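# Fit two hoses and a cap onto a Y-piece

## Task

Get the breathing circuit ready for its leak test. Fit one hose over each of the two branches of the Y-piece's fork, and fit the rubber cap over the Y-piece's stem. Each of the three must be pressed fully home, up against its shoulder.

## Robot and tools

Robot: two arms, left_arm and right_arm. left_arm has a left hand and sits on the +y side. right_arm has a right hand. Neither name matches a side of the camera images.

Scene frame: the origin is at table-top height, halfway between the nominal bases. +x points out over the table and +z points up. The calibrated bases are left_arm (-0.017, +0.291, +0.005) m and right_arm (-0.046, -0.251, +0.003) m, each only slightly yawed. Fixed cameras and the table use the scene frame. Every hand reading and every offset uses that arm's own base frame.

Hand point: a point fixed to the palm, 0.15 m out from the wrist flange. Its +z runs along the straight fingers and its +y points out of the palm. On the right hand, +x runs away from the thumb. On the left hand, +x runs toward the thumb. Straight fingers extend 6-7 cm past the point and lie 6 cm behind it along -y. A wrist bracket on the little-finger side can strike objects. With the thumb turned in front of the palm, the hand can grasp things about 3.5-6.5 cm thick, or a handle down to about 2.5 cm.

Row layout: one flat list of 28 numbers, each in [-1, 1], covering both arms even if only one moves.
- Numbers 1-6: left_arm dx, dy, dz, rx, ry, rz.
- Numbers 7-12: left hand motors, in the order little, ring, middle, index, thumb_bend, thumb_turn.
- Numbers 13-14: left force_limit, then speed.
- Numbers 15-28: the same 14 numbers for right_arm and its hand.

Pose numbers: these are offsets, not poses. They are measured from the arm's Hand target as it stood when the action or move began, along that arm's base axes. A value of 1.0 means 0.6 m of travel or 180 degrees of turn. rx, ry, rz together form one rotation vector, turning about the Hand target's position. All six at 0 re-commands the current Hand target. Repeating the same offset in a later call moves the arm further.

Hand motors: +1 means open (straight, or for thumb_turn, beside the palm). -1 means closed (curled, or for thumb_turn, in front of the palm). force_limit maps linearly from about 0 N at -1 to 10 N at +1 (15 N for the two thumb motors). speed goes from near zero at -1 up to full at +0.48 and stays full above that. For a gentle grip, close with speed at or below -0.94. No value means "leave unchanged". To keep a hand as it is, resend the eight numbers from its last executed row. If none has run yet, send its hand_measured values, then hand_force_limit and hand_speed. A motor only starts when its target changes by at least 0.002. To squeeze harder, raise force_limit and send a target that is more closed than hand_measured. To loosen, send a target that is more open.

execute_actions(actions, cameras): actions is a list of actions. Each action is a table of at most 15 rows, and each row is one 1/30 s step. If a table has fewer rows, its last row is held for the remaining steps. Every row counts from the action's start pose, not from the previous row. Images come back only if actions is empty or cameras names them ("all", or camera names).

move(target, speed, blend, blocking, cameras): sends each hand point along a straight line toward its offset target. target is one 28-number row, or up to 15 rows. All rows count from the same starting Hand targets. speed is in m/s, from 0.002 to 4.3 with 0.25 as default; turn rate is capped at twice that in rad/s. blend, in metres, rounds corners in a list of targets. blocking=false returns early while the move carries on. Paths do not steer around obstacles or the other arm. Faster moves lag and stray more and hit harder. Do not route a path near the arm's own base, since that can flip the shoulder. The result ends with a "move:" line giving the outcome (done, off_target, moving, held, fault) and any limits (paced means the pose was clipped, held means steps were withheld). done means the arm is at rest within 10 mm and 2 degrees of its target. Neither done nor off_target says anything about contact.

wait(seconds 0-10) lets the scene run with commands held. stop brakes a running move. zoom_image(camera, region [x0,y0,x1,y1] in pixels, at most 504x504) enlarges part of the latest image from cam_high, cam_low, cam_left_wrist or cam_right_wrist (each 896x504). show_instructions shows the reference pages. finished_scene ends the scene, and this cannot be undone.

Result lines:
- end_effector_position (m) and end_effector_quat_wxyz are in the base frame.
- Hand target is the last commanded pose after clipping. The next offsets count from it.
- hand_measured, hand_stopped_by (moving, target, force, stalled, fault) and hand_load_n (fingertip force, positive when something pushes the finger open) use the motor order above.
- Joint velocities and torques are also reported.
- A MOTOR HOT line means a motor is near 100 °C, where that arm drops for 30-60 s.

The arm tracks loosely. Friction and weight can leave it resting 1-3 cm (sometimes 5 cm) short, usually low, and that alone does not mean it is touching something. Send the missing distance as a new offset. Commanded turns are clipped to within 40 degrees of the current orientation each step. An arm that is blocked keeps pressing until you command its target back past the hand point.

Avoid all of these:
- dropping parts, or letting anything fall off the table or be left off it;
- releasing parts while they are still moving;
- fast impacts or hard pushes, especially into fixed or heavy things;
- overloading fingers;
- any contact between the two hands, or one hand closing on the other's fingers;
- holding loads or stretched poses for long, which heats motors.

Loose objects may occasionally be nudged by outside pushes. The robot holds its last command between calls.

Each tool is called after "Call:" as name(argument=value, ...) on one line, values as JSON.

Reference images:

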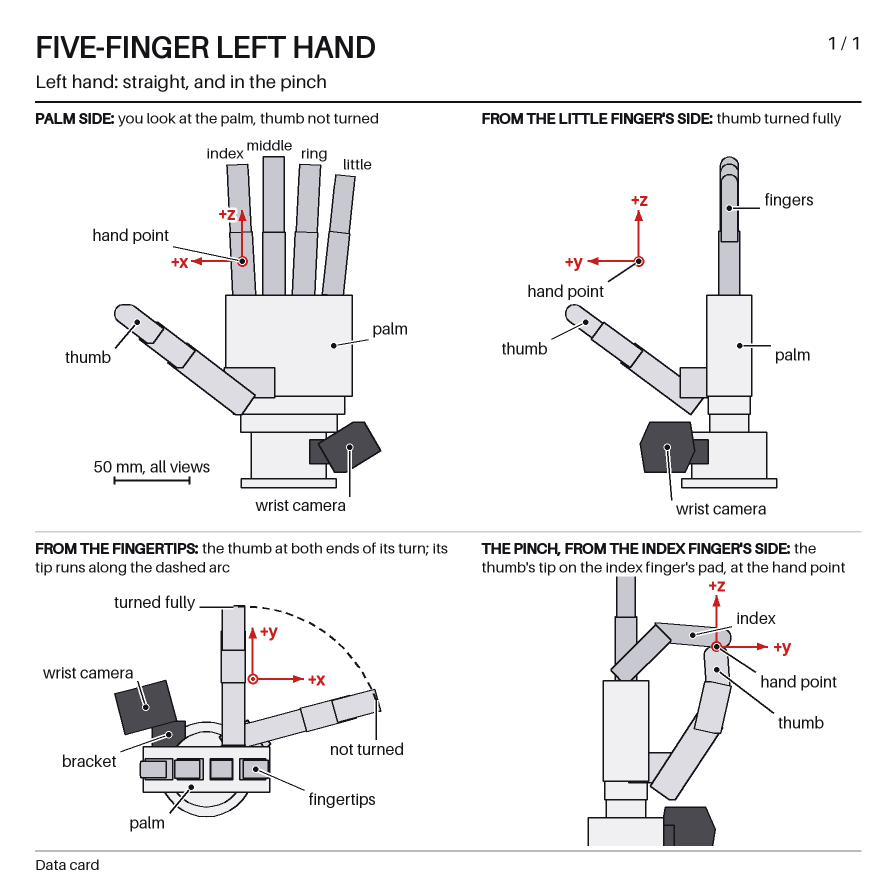

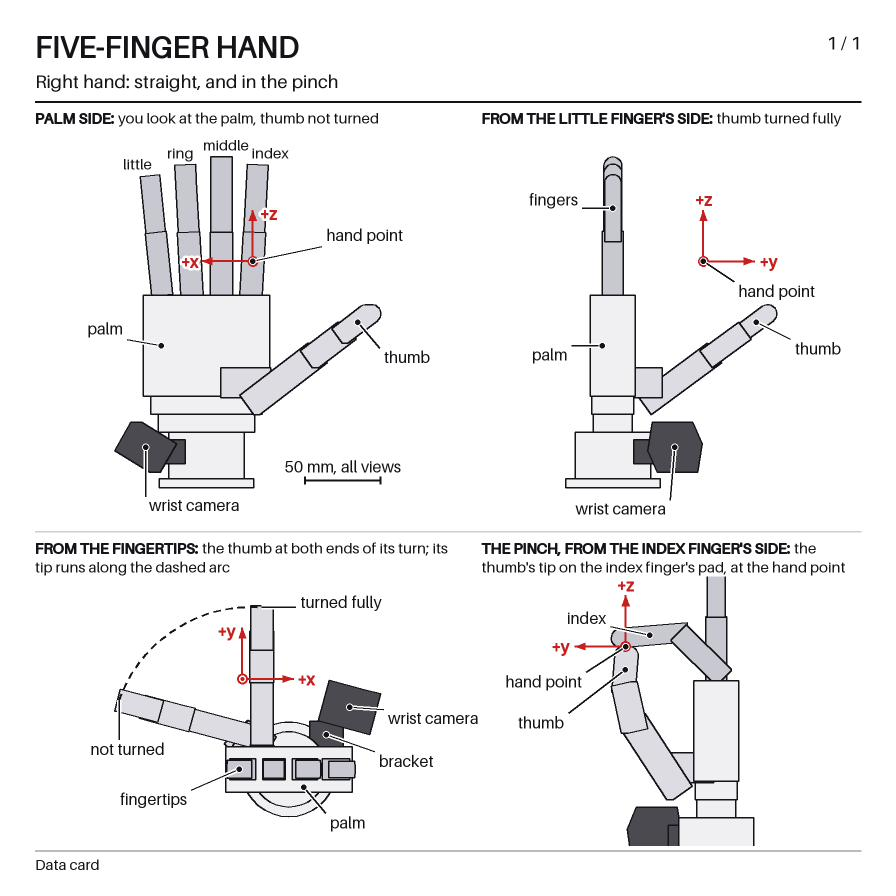

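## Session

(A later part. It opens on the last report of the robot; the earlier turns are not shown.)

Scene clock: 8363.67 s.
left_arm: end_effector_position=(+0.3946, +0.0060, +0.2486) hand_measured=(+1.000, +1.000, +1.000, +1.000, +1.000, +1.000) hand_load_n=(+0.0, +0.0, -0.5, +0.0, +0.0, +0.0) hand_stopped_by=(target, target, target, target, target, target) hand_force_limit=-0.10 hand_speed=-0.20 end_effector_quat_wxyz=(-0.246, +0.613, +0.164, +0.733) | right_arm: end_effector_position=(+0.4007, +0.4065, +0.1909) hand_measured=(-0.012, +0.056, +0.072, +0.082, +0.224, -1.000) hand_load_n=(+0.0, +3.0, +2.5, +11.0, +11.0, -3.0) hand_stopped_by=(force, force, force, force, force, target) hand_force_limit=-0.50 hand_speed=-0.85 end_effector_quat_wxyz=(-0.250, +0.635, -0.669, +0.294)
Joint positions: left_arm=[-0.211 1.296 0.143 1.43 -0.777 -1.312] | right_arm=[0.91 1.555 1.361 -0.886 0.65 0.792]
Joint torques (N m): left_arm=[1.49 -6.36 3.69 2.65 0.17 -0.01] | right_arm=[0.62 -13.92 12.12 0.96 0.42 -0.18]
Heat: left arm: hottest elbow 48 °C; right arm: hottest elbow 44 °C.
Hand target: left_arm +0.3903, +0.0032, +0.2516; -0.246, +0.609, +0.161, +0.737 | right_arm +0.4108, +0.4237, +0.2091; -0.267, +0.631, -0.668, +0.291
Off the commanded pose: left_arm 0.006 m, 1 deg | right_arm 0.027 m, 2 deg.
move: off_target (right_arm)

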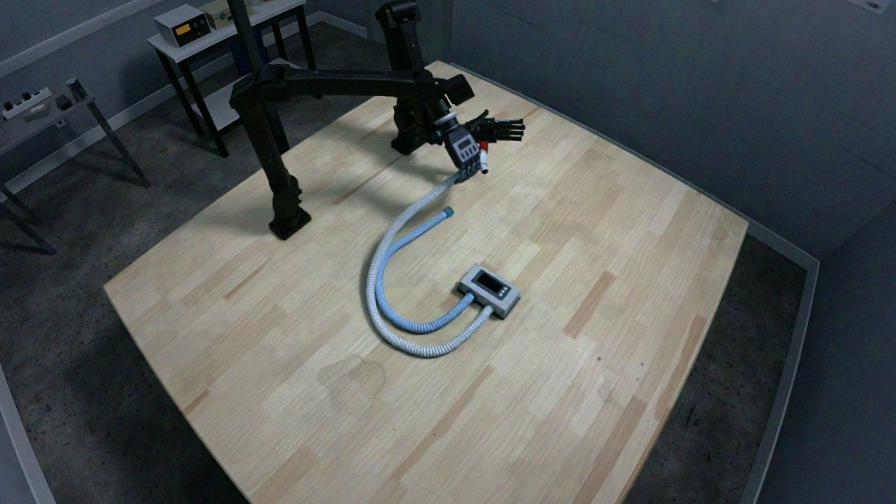

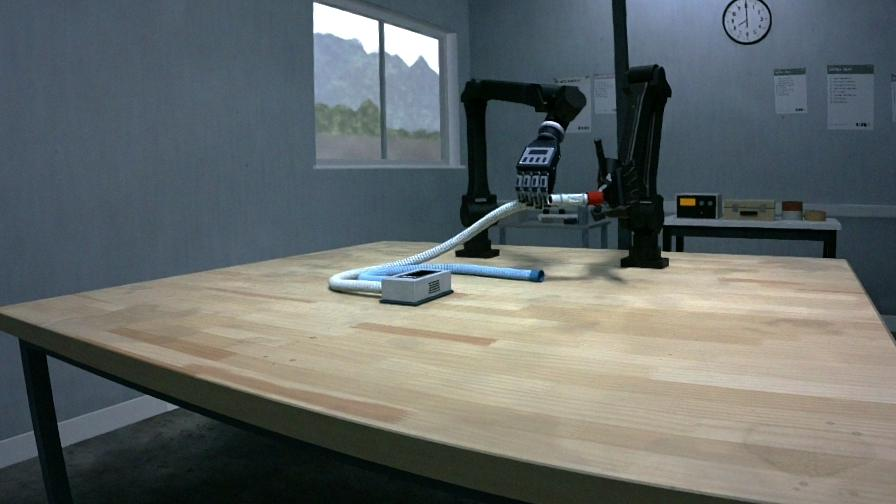

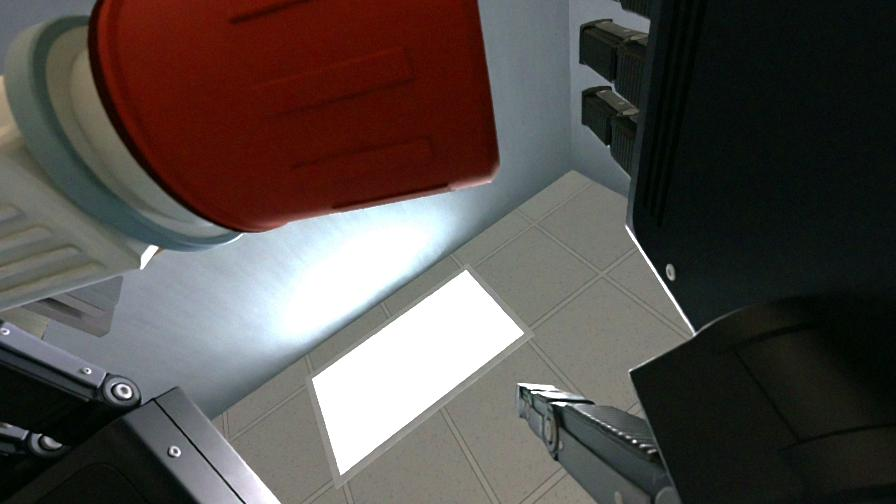

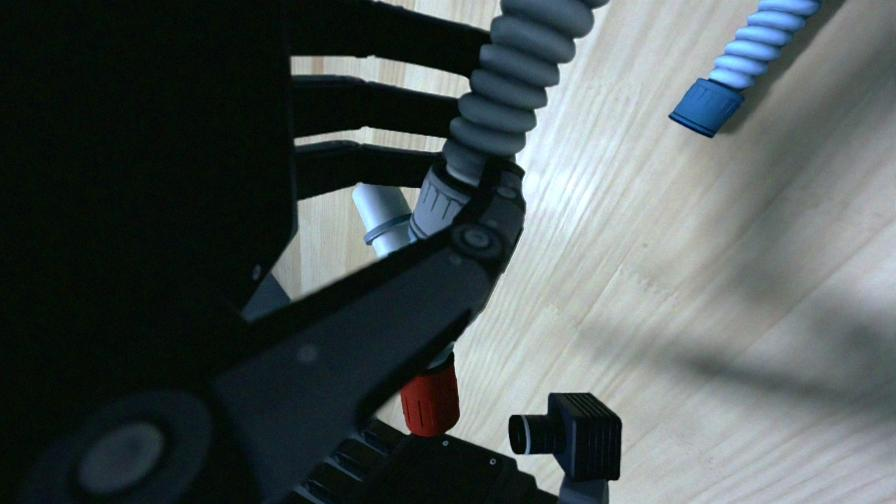

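Call:
move(target=[0.02, -0.0467, -0.0033, 0, 0, 0, 1, 1, 1, 1, 1, 1, -0.1, -0.2, 0, 0, 0, 0, 0, 0, -0.5, -0.5, -0.5, -0.5, -0.3, -1, -0.5, -0.85], speed=0.08, cameras=["all"])

Call:
zoom_image(camera="cam_high", region=[440, 80, 560, 190])

Call:
zoom_image(camera="cam_low", region=[540, 130, 680, 230])

Scene clock: 8378.33 s.
left_arm: end_effector_position=(+0.3925, -0.0180, +0.2342) hand_measured=(+1.000, +1.000, +1.000, +1.000, +1.000, +1.000) hand_load_n=(+0.0, +0.0, +0.0, +0.0, +0.0, +0.0) hand_stopped_by=(target, target, target, target, target, target) hand_force_limit=-0.10 hand_speed=-0.20 end_effector_quat_wxyz=(-0.252, +0.623, +0.155, +0.724) | right_arm: end_effector_position=(+0.4007, +0.4065, +0.1909) hand_measured=(-0.012, +0.056, +0.072, +0.082, +0.224, -1.000) hand_load_n=(+0.0, +3.0, +2.0, +11.0, +11.5, -3.0) hand_stopped_by=(force, force, force, force, force, target) hand_force_limit=-0.50 hand_speed=-0.85 end_effector_quat_wxyz=(-0.250, +0.635, -0.669, +0.294)
Joint positions: left_arm=[-0.322 1.375 0.143 1.512 -0.882 -1.262] | right_arm=[0.91 1.555 1.361 -0.886 0.65 0.792]
Joint torques (N m): left_arm=[0.67 -5.25 6.24 2.51 0.11 -0.04] | right_arm=[0.85 -12.81 12.25 0.94 0.45 -0.23]
Heat: left arm: hottest elbow 46 °C; right arm: hottest elbow 44 °C.
Hand target: left_arm +0.4023, -0.0249, +0.2496; -0.246, +0.609, +0.161, +0.737 | right_arm +0.4108, +0.4237, +0.2091; -0.267, +0.631, -0.668, +0.291
Off the commanded pose: left_arm 0.020 m, 2 deg | right_arm 0.027 m, 2 deg.
move: off_target (left_arm, right_arm)

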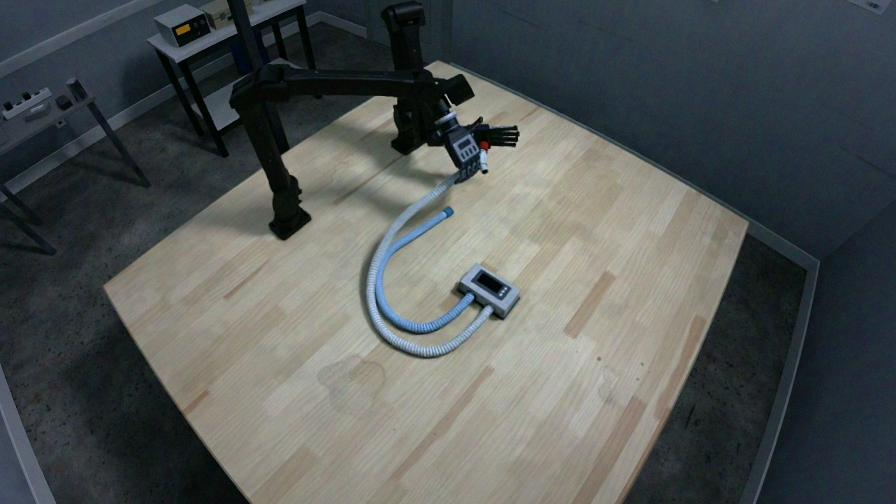

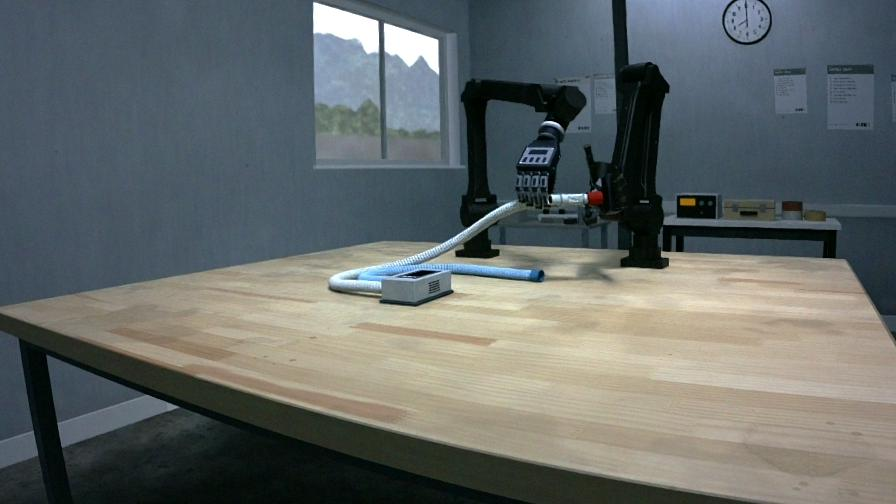

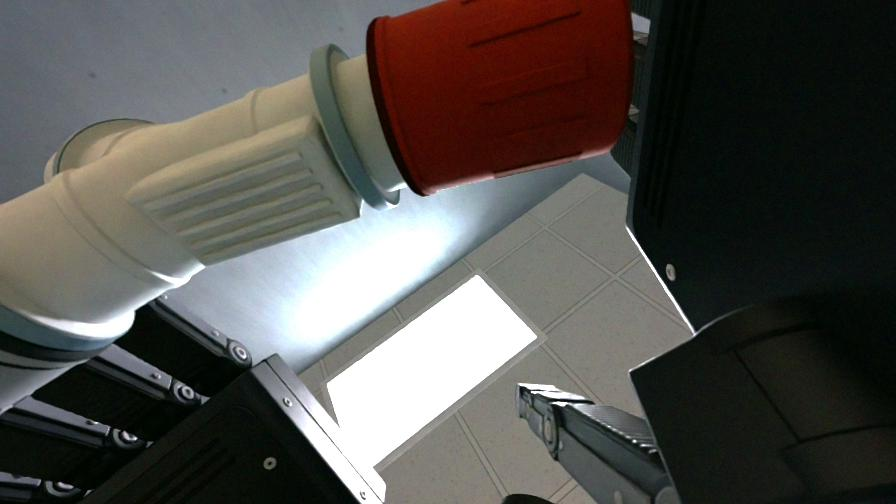

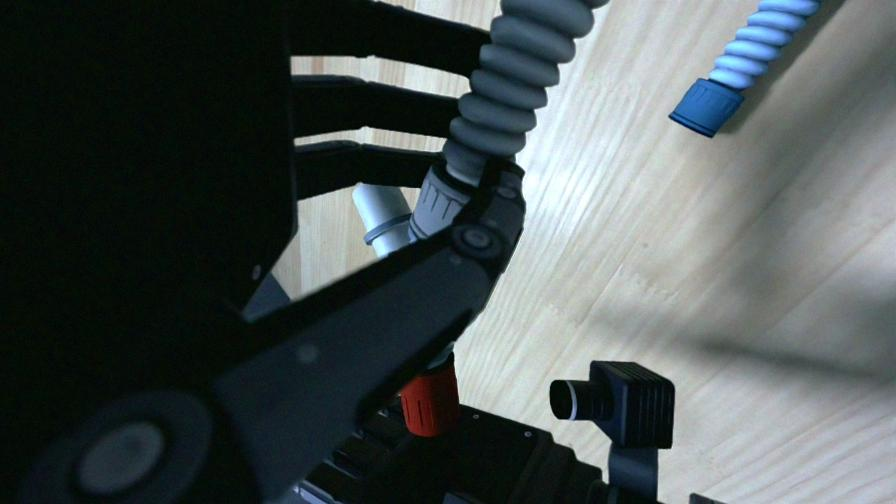

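Scaled by 4.200 from the camera's 896x504 image, which has a finer 1280x720 frame.

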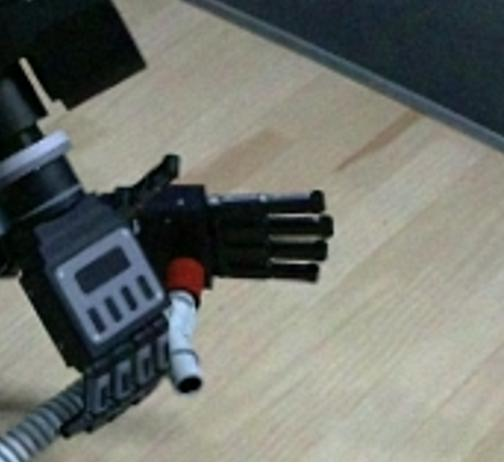

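Scaled by 3.600 from the camera's 896x504 image, which has a finer 1280x720 frame.

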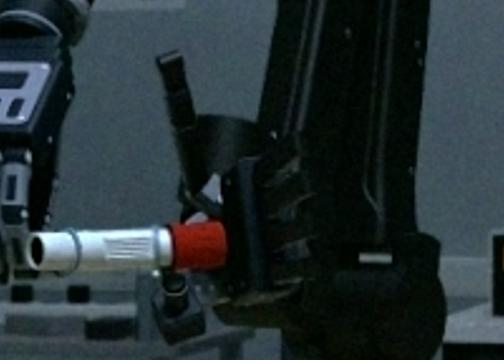

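Call:
move(target=[0.02, 0.01, 0.03, 0, 0, 0, 1, 1, 1, 1, 1, 1, -0.1, -0.2, 0, 0, 0, 0, 0, 0, -0.5, -0.5, -0.5, -0.5, -0.3, -1, -0.5, -0.85], speed=0.08, cameras=["cam_left_wrist", "cam_low", "cam_high"])

Scene clock: 8389.83 s.
left_arm: end_effector_position=(+0.4036, -0.0194, +0.2492) hand_measured=(+1.000, +1.000, +1.000, +1.000, +1.000, +1.000) hand_load_n=(+0.0, +0.0, +0.0, +0.0, +0.0, +0.0) hand_stopped_by=(target, target, target, target, target, target) hand_force_limit=-0.10 hand_speed=-0.20 end_effector_quat_wxyz=(-0.251, +0.622, +0.149, +0.726) | right_arm: end_effector_position=(+0.4007, +0.4065, +0.1909) hand_measured=(-0.012, +0.056, +0.072, +0.082, +0.224, -1.000) hand_load_n=(+0.0, +3.0, +2.5, +11.0, +11.0, -2.5) hand_stopped_by=(force, force, force, force, force, target) hand_force_limit=-0.50 hand_speed=-0.85 end_effector_quat_wxyz=(-0.250, +0.635, -0.669, +0.294)
Joint positions: left_arm=[-0.301 1.298 0.177 1.4 -0.849 -1.261] | right_arm=[0.91 1.555 1.361 -0.886 0.65 0.792]
Joint torques (N m): left_arm=[3.19 -7.3 7.35 1.25 0.33 -0.18] | right_arm=[1.14 -13.33 12.12 1.11 0.44 -0.18]
Heat: left arm: hottest elbow 45 °C; right arm: hottest elbow 44 °C.
Hand target: left_arm +0.4143, -0.0188, +0.2676; -0.246, +0.609, +0.161, +0.737 | right_arm +0.4108, +0.4237, +0.2091; -0.267, +0.631, -0.668, +0.291
Off the commanded pose: left_arm 0.021 m, 2 deg | right_arm 0.027 m, 2 deg.
move: off_target (left_arm, right_arm)
Images, in order (width x height): cam_high 896x504, cam_low 896x504, cam_left_wrist 896x504.

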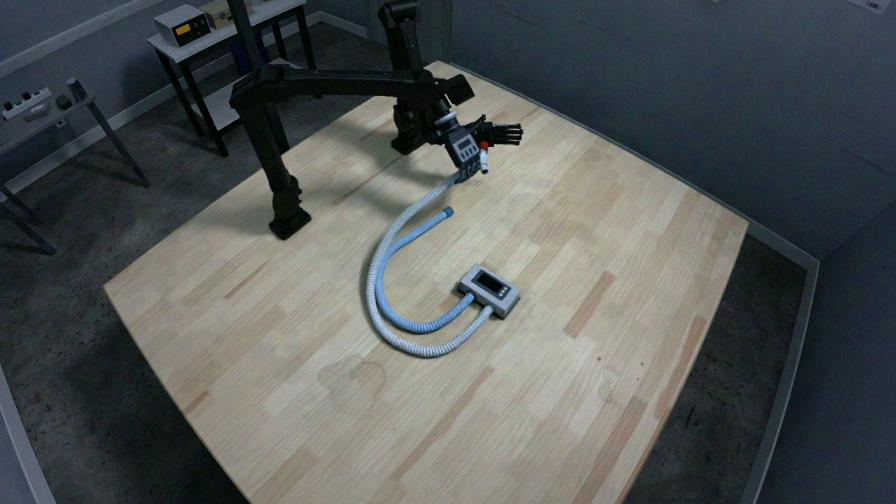

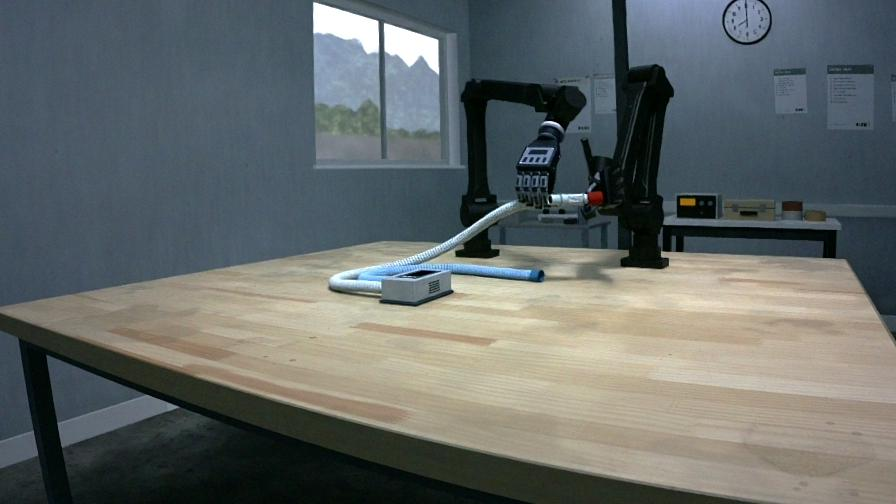

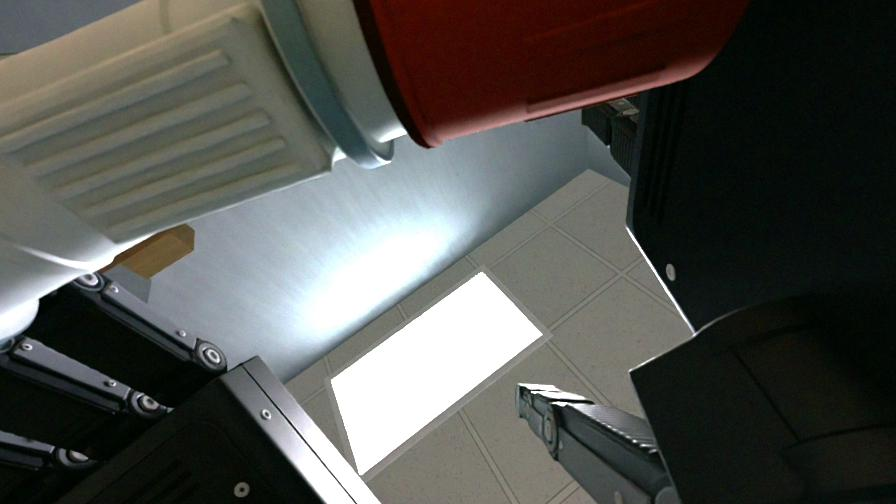

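Call:
move(target=[0.008, -0.0207, 0.005, 0, 0, 0, 1, 1, 1, 1, 1, 1, -0.1, -0.2, 0, 0, 0, 0, 0, 0, -0.5, -0.5, -0.5, -0.5, -0.3, -1, -0.5, -0.85], speed=0.06, cameras=["cam_left_wrist", "cam_low", "cam_high"])

Scene clock: 8396.70 s.
left_arm: end_effector_position=(+0.4073, -0.0238, +0.2574) hand_measured=(+1.000, +1.000, +1.000, +1.000, +1.000, +1.000) hand_load_n=(+0.0, +0.0, +0.0, +0.0, +0.0, +0.0) hand_stopped_by=(target, target, target, target, target, target) hand_force_limit=-0.10 hand_speed=-0.20 end_effector_quat_wxyz=(-0.249, +0.617, +0.159, +0.729) | right_arm: end_effector_position=(+0.4007, +0.4065, +0.1909) hand_measured=(-0.012, +0.056, +0.072, +0.082, +0.224, -1.000) hand_load_n=(+0.0, +3.0, +2.0, +11.0, +11.0, -2.5) hand_stopped_by=(force, force, force, force, force, target) hand_force_limit=-0.50 hand_speed=-0.85 end_effector_quat_wxyz=(-0.250, +0.635, -0.669, +0.294)
Joint positions: left_arm=[-0.325 1.298 0.2 1.399 -0.884 -1.259] | right_arm=[0.91 1.555 1.361 -0.886 0.65 0.792]
Joint torques (N m): left_arm=[1.03 -5.42 7.42 1.61 0.12 -0.05] | right_arm=[0.62 -13.8 12.52 1.01 0.45 -0.2]
Heat: left arm: hottest elbow 45 °C; right arm: hottest elbow 44 °C.
Hand target: left_arm +0.4191, -0.0313, +0.2707; -0.246, +0.609, +0.161, +0.737 | right_arm +0.4108, +0.4237, +0.2091; -0.267, +0.631, -0.668, +0.291
Off the commanded pose: left_arm 0.019 m, 1 deg | right_arm 0.027 m, 2 deg.
move: off_target (left_arm, right_arm)
Images, in order (width x height): cam_high 896x504, cam_low 896x504, cam_left_wrist 896x504.

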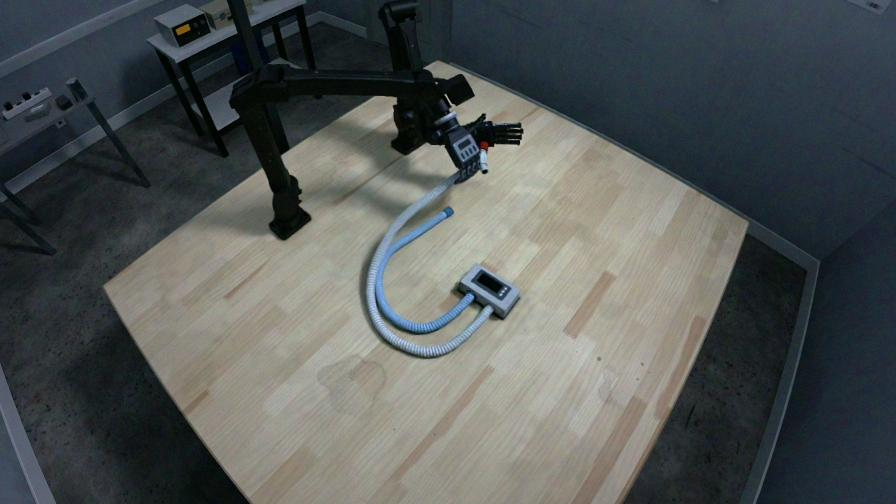

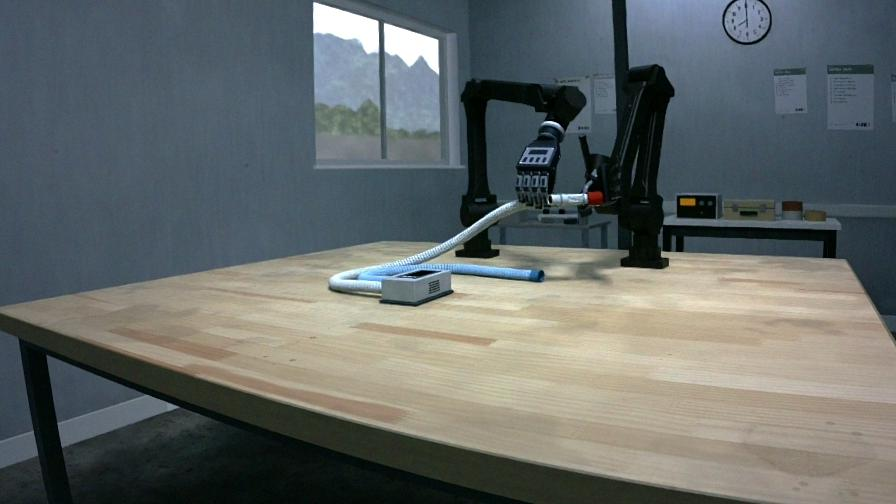

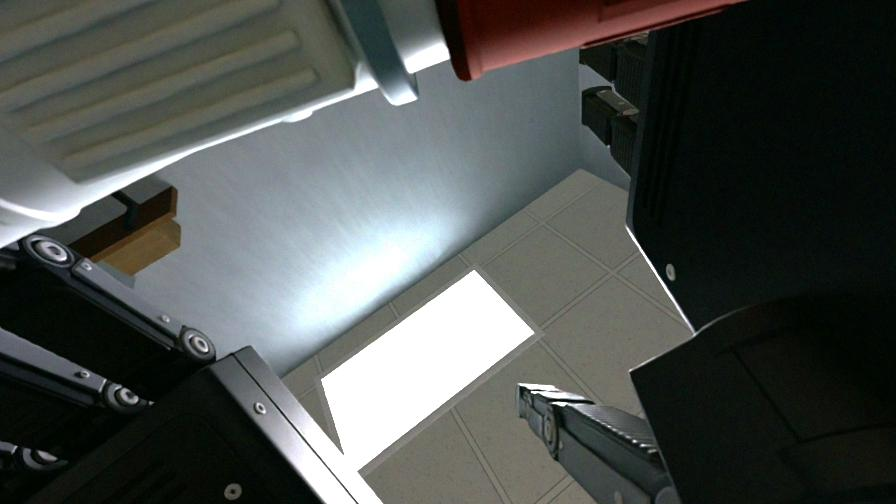

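Call:
move(target=[0.0, -0.0333, -0.004, 0, 0, 0, 1, 1, 1, 1, 1, 1, -0.1, -0.2, 0, 0, 0, 0, 0, 0, -0.5, -0.5, -0.5, -0.5, -0.3, -1, -0.5, -0.85], speed=0.06, cameras=["cam_left_wrist", "cam_low", "cam_high"])

Scene clock: 8405.13 s.
left_arm: end_effector_position=(+0.4071, -0.0345, +0.2496) hand_measured=(+1.000, +1.000, +1.000, +1.000, +1.000, +1.000) hand_load_n=(+0.0, +0.0, +0.0, +0.0, -0.5, +0.0) hand_stopped_by=(target, target, target, target, target, target) hand_force_limit=-0.10 hand_speed=-0.20 end_effector_quat_wxyz=(-0.263, +0.622, +0.161, +0.720) | right_arm: end_effector_position=(+0.4017, +0.3998, +0.1892) hand_measured=(-0.012, +0.056, +0.072, +0.082, +0.224, -1.000) hand_load_n=(+0.0, +4.0, +2.5, +9.5, +11.0, -4.0) hand_stopped_by=(force, force, force, force, force, target) hand_force_limit=-0.50 hand_speed=-0.85 end_effector_quat_wxyz=(-0.241, +0.640, -0.664, +0.302)
Joint positions: left_arm=[-0.386 1.344 0.21 1.448 -0.967 -1.213] | right_arm=[0.905 1.556 1.361 -0.898 0.66 0.775]
Joint torques (N m): left_arm=[0.03 -5.42 7.65 2.4 0.56 -0.07] | right_arm=[0.5 -13.45 12.16 1.37 0.05 -0.02]
Heat: left arm: hottest elbow 45 °C; right arm: hottest elbow 44 °C.
Hand target: left_arm +0.4190, -0.0513, +0.2682; -0.246, +0.609, +0.161, +0.737 | right_arm +0.4109, +0.4236, +0.2091; -0.267, +0.631, -0.668, +0.291
Off the commanded pose: left_arm 0.028 m, 3 deg | right_arm 0.032 m, 3 deg.
move: off_target (left_arm, right_arm)
Images, in order (width x height): cam_high 896x504, cam_low 896x504, cam_left_wrist 896x504.

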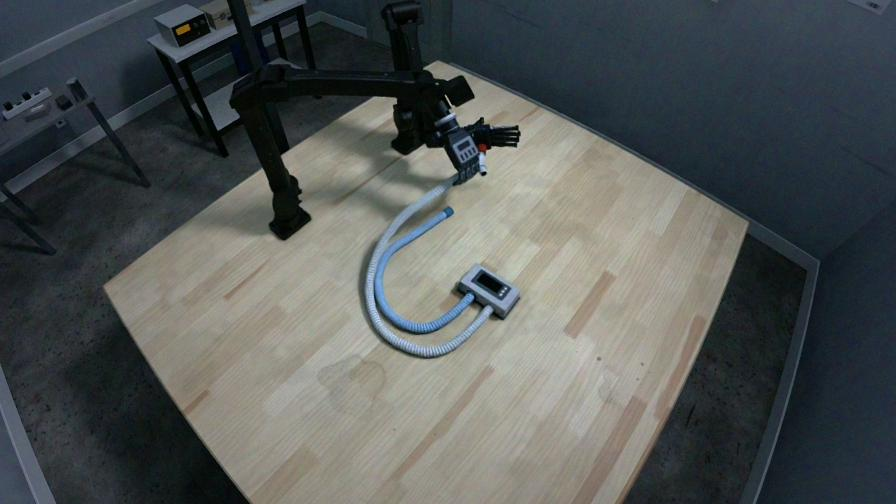

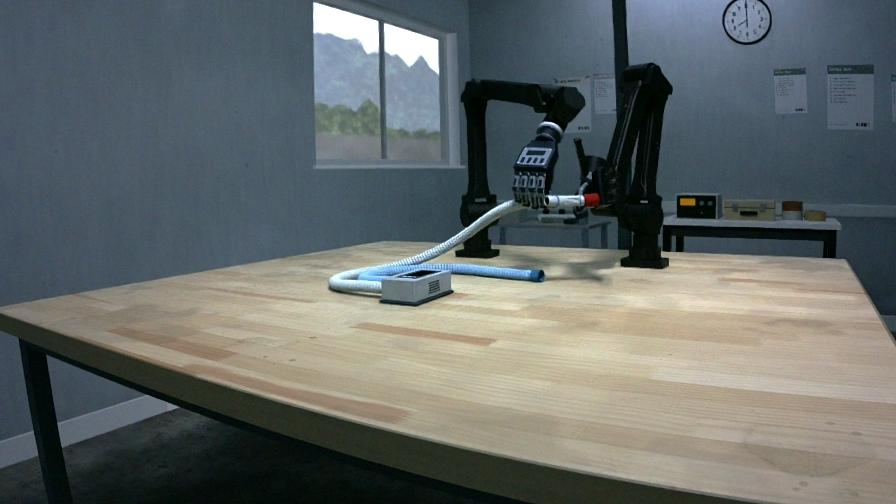

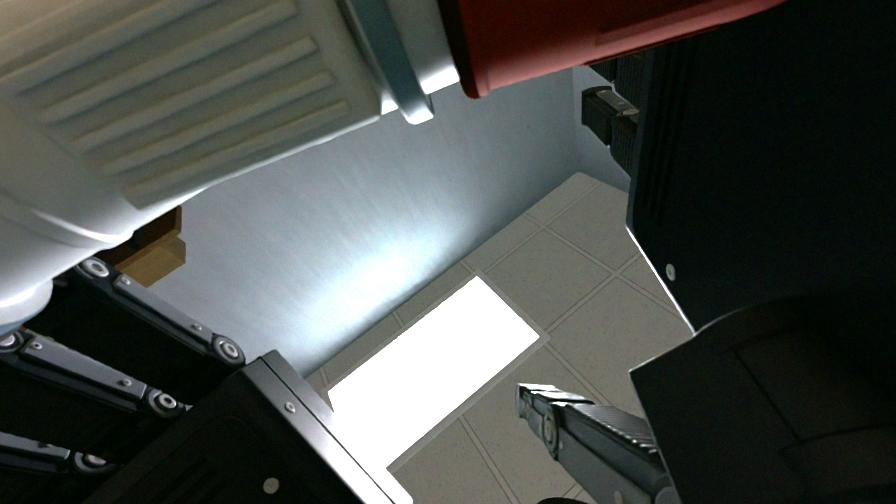

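Call:
move(target=[0.0113, -0.0313, 0.004, 0, 0, 0, 1, 1, 1, 1, 1, 1, -0.1, -0.2, -0.0097, 0.0318, 0.004, 0, 0, 0, -0.5, -0.5, -0.5, -0.5, -0.3, -1, -0.5, -0.85], speed=0.08, cameras=["cam_left_wrist", "cam_low", "cam_high"])

Scene clock: 8411.37 s.
left_arm: end_effector_position=(+0.4103, -0.0419, +0.2460) hand_measured=(+1.000, +1.000, +1.000, +1.000, +1.000, +1.000) hand_load_n=(+0.0, +0.0, +0.0, +0.0, +0.0, +0.0) hand_stopped_by=(target, target, target, target, target, target) hand_force_limit=-0.10 hand_speed=-0.20 end_effector_quat_wxyz=(-0.278, +0.625, +0.164, +0.711) | right_arm: end_effector_position=(+0.4026, +0.3929, +0.1883) hand_measured=(-0.012, +0.058, +0.072, +0.082, +0.224, -1.000) hand_load_n=(+0.0, +6.0, +3.5, +8.5, +10.0, -6.0) hand_stopped_by=(force, force, force, force, force, target) hand_force_limit=-0.50 hand_speed=-0.85 end_effector_quat_wxyz=(-0.222, +0.643, -0.661, +0.317)
Joint positions: left_arm=[-0.426 1.38 0.231 1.479 -1.031 -1.169] | right_arm=[0.905 1.571 1.382 -0.944 0.686 0.775]
Joint torques (N m): left_arm=[-1.49 -6.12 8.38 2.24 1.06 -0.1] | right_arm=[3.14 -12.04 13.55 1.7 -0.43 0.33]
Heat: left arm: hottest elbow 45 °C; right arm: hottest elbow 44 °C.
Hand target: left_arm +0.4258, -0.0701, +0.2707; -0.246, +0.609, +0.161, +0.737 | right_arm +0.4051, +0.4427, +0.2115; -0.267, +0.631, -0.668, +0.291
Off the commanded pose: left_arm 0.041 m, 5 deg | right_arm 0.055 m, 6 deg.
move: off_target (left_arm, right_arm)
Images, in order (width x height): cam_high 896x504, cam_low 896x504, cam_left_wrist 896x504.

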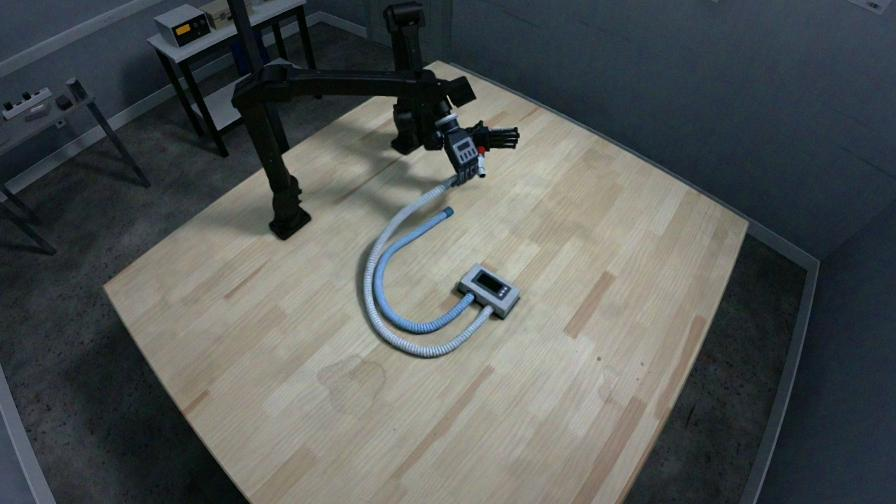

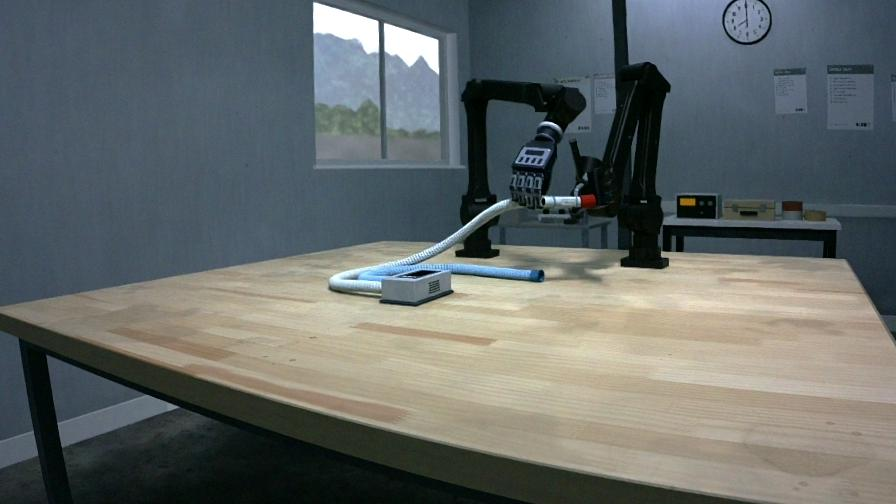

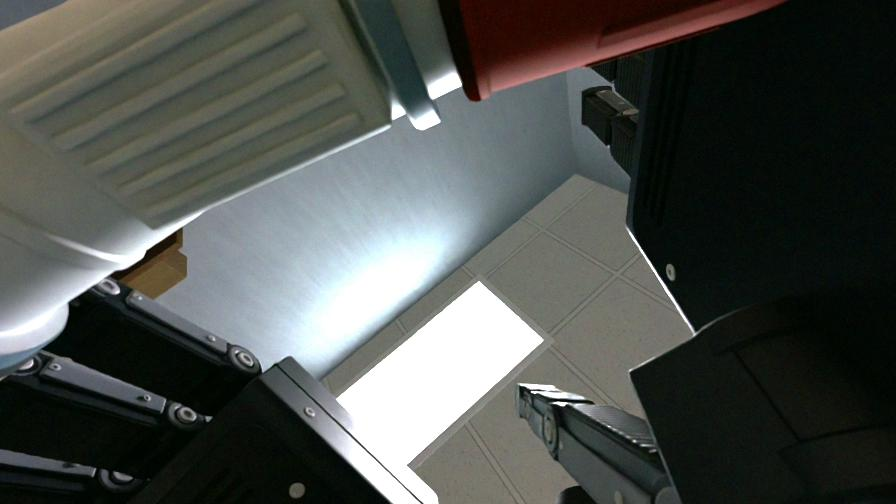

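Call:
zoom_image(camera="cam_left_wrist", region=[330, 0, 530, 140])

Call:
zoom_image(camera="cam_low", region=[530, 180, 602, 220])

Call:
zoom_image(camera="cam_high", region=[450, 120, 530, 190])

Scaled by 2.520 from the camera's 896x504 image, which has a finer 1280x720 frame.

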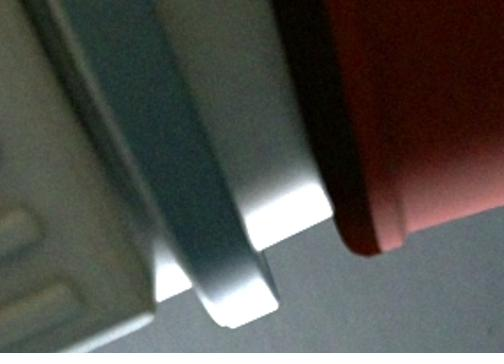

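Scaled by 7.000 from the camera's 896x504 image, which has a finer 1280x720 frame.

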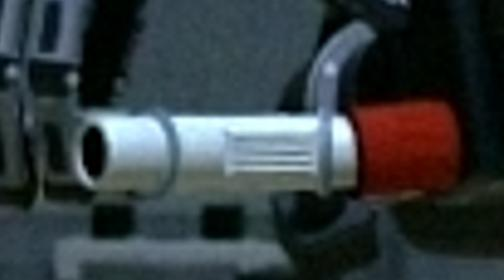

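Scaled by 6.300 from the camera's 896x504 image, which has a finer 1280x720 frame.

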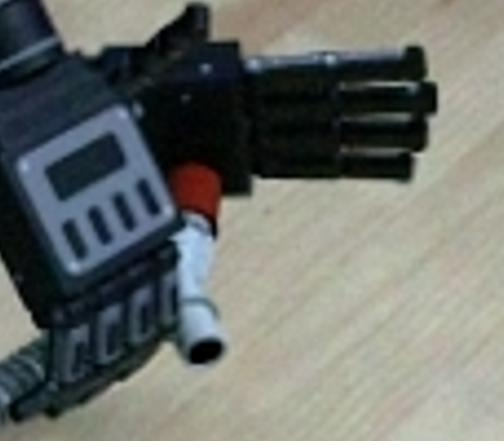

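Call:
move(target=[0.0085, -0.0235, 0.003, 0, 0, 0, 1, 1, 1, 1, 1, 1, -0.1, -0.2, -0.0097, 0.0318, 0.006, 0, 0, 0, -0.5, -0.5, -0.5, -0.5, -0.3, -1, -0.5, -0.85], speed=0.08, cameras=["cam_left_wrist", "cam_low", "cam_high"])

Call:
zoom_image(camera="cam_left_wrist", region=[330, 0, 530, 140])

Call:
zoom_image(camera="cam_low", region=[530, 180, 602, 220])

Scene clock: 8432.67 s.
left_arm: end_effector_position=(+0.4120, -0.0447, +0.2432) hand_measured=(+1.000, +1.000, +1.000, +1.000, +1.000, +1.000) hand_load_n=(+0.0, +0.0, +0.0, +0.0, +0.0, +0.0) hand_stopped_by=(target, target, target, target, target, target) hand_force_limit=-0.10 hand_speed=-0.20 end_effector_quat_wxyz=(-0.291, +0.626, +0.168, +0.704) | right_arm: end_effector_position=(+0.4034, +0.3903, +0.1902) hand_measured=(-0.012, +0.058, +0.072, +0.082, +0.224, -1.000) hand_load_n=(+0.0, +7.5, +4.0, +7.0, +10.0, -7.5) hand_stopped_by=(force, force, force, force, force, target) hand_force_limit=-0.50 hand_speed=-0.85 end_effector_quat_wxyz=(-0.205, +0.645, -0.659, +0.329)
Joint positions: left_arm=[-0.45 1.406 0.245 1.504 -1.078 -1.134] | right_arm=[0.909 1.591 1.416 -0.999 0.71 0.782]
Joint torques (N m): left_arm=[-2.61 -5.95 9.25 2.1 1.5 -0.16] | right_arm=[5.3 -12.81 14.27 2.17 -0.96 0.53]
Heat: left arm: hottest elbow 45 °C; right arm: hottest elbow 48 °C.
Hand target: left_arm +0.4310, -0.0842, +0.2723; -0.246, +0.609, +0.160, +0.737 | right_arm +0.3993, +0.4618, +0.2154; -0.267, +0.631, -0.668, +0.291
Off the commanded pose: left_arm 0.053 m, 7 deg | right_arm 0.076 m, 9 deg.
move: off_target (left_arm, right_arm)
Images, in order (width x height): cam_high 896x504, cam_low 896x504, cam_left_wrist 896x504.

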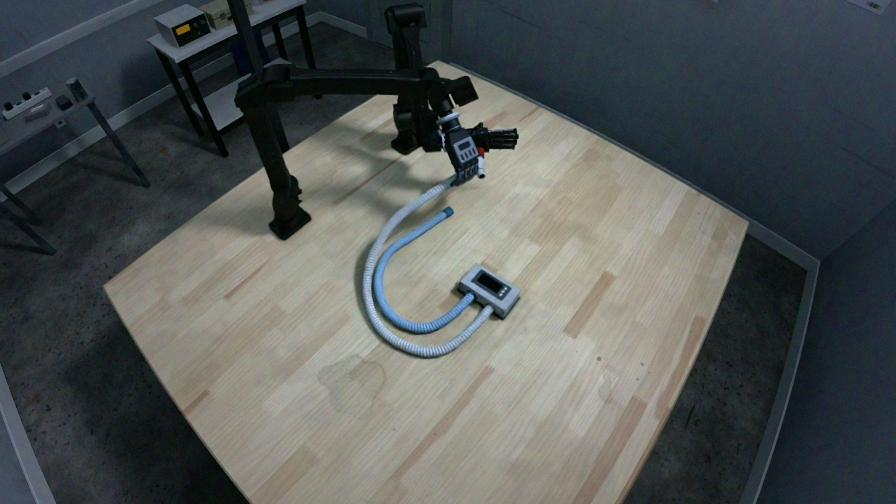

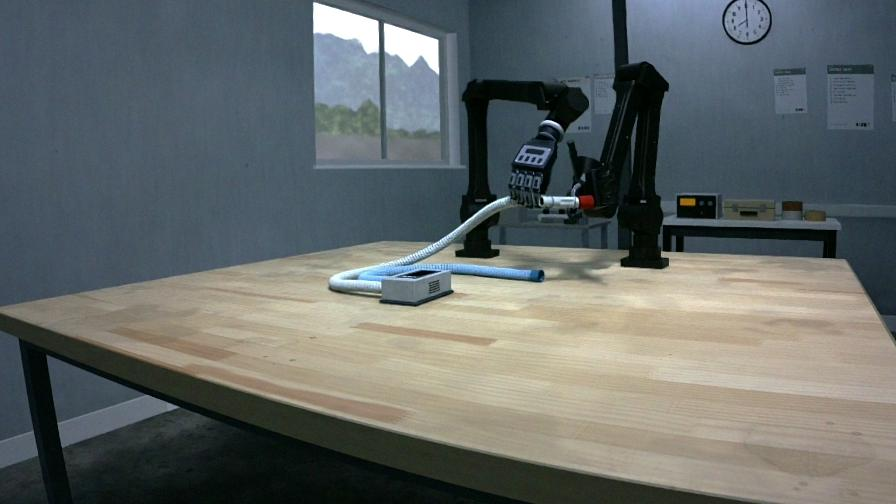

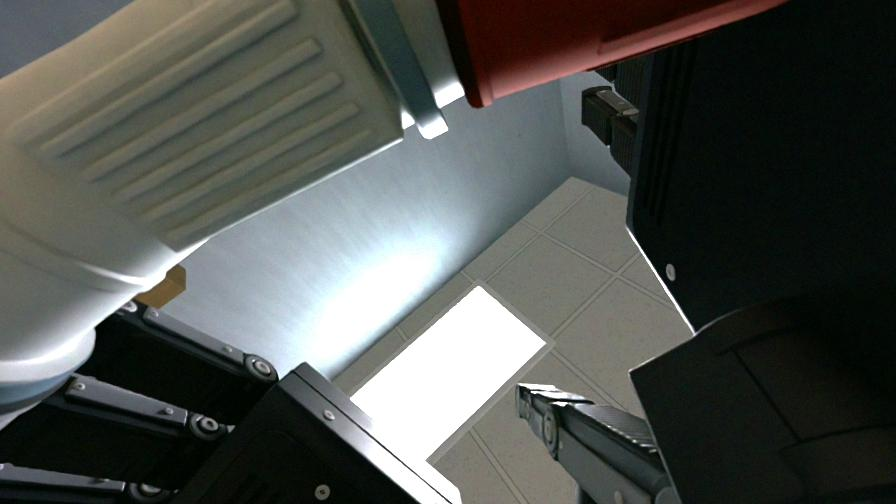

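Scaled by 2.520 from the camera's 896x504 image, which has a finer 1280x720 frame.

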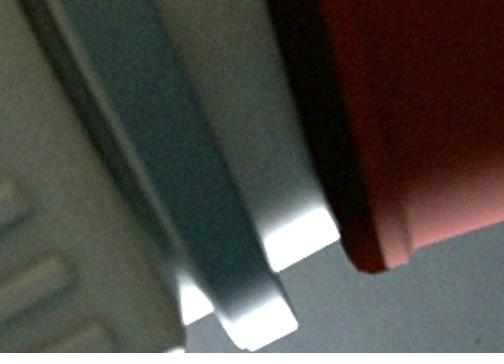

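Scaled by 7.000 from the camera's 896x504 image, which has a finer 1280x720 frame.

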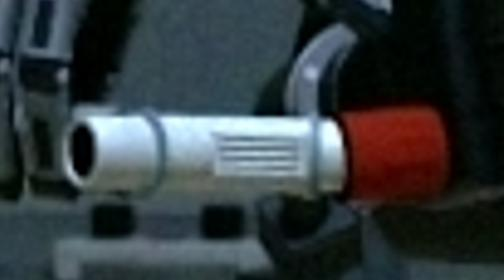

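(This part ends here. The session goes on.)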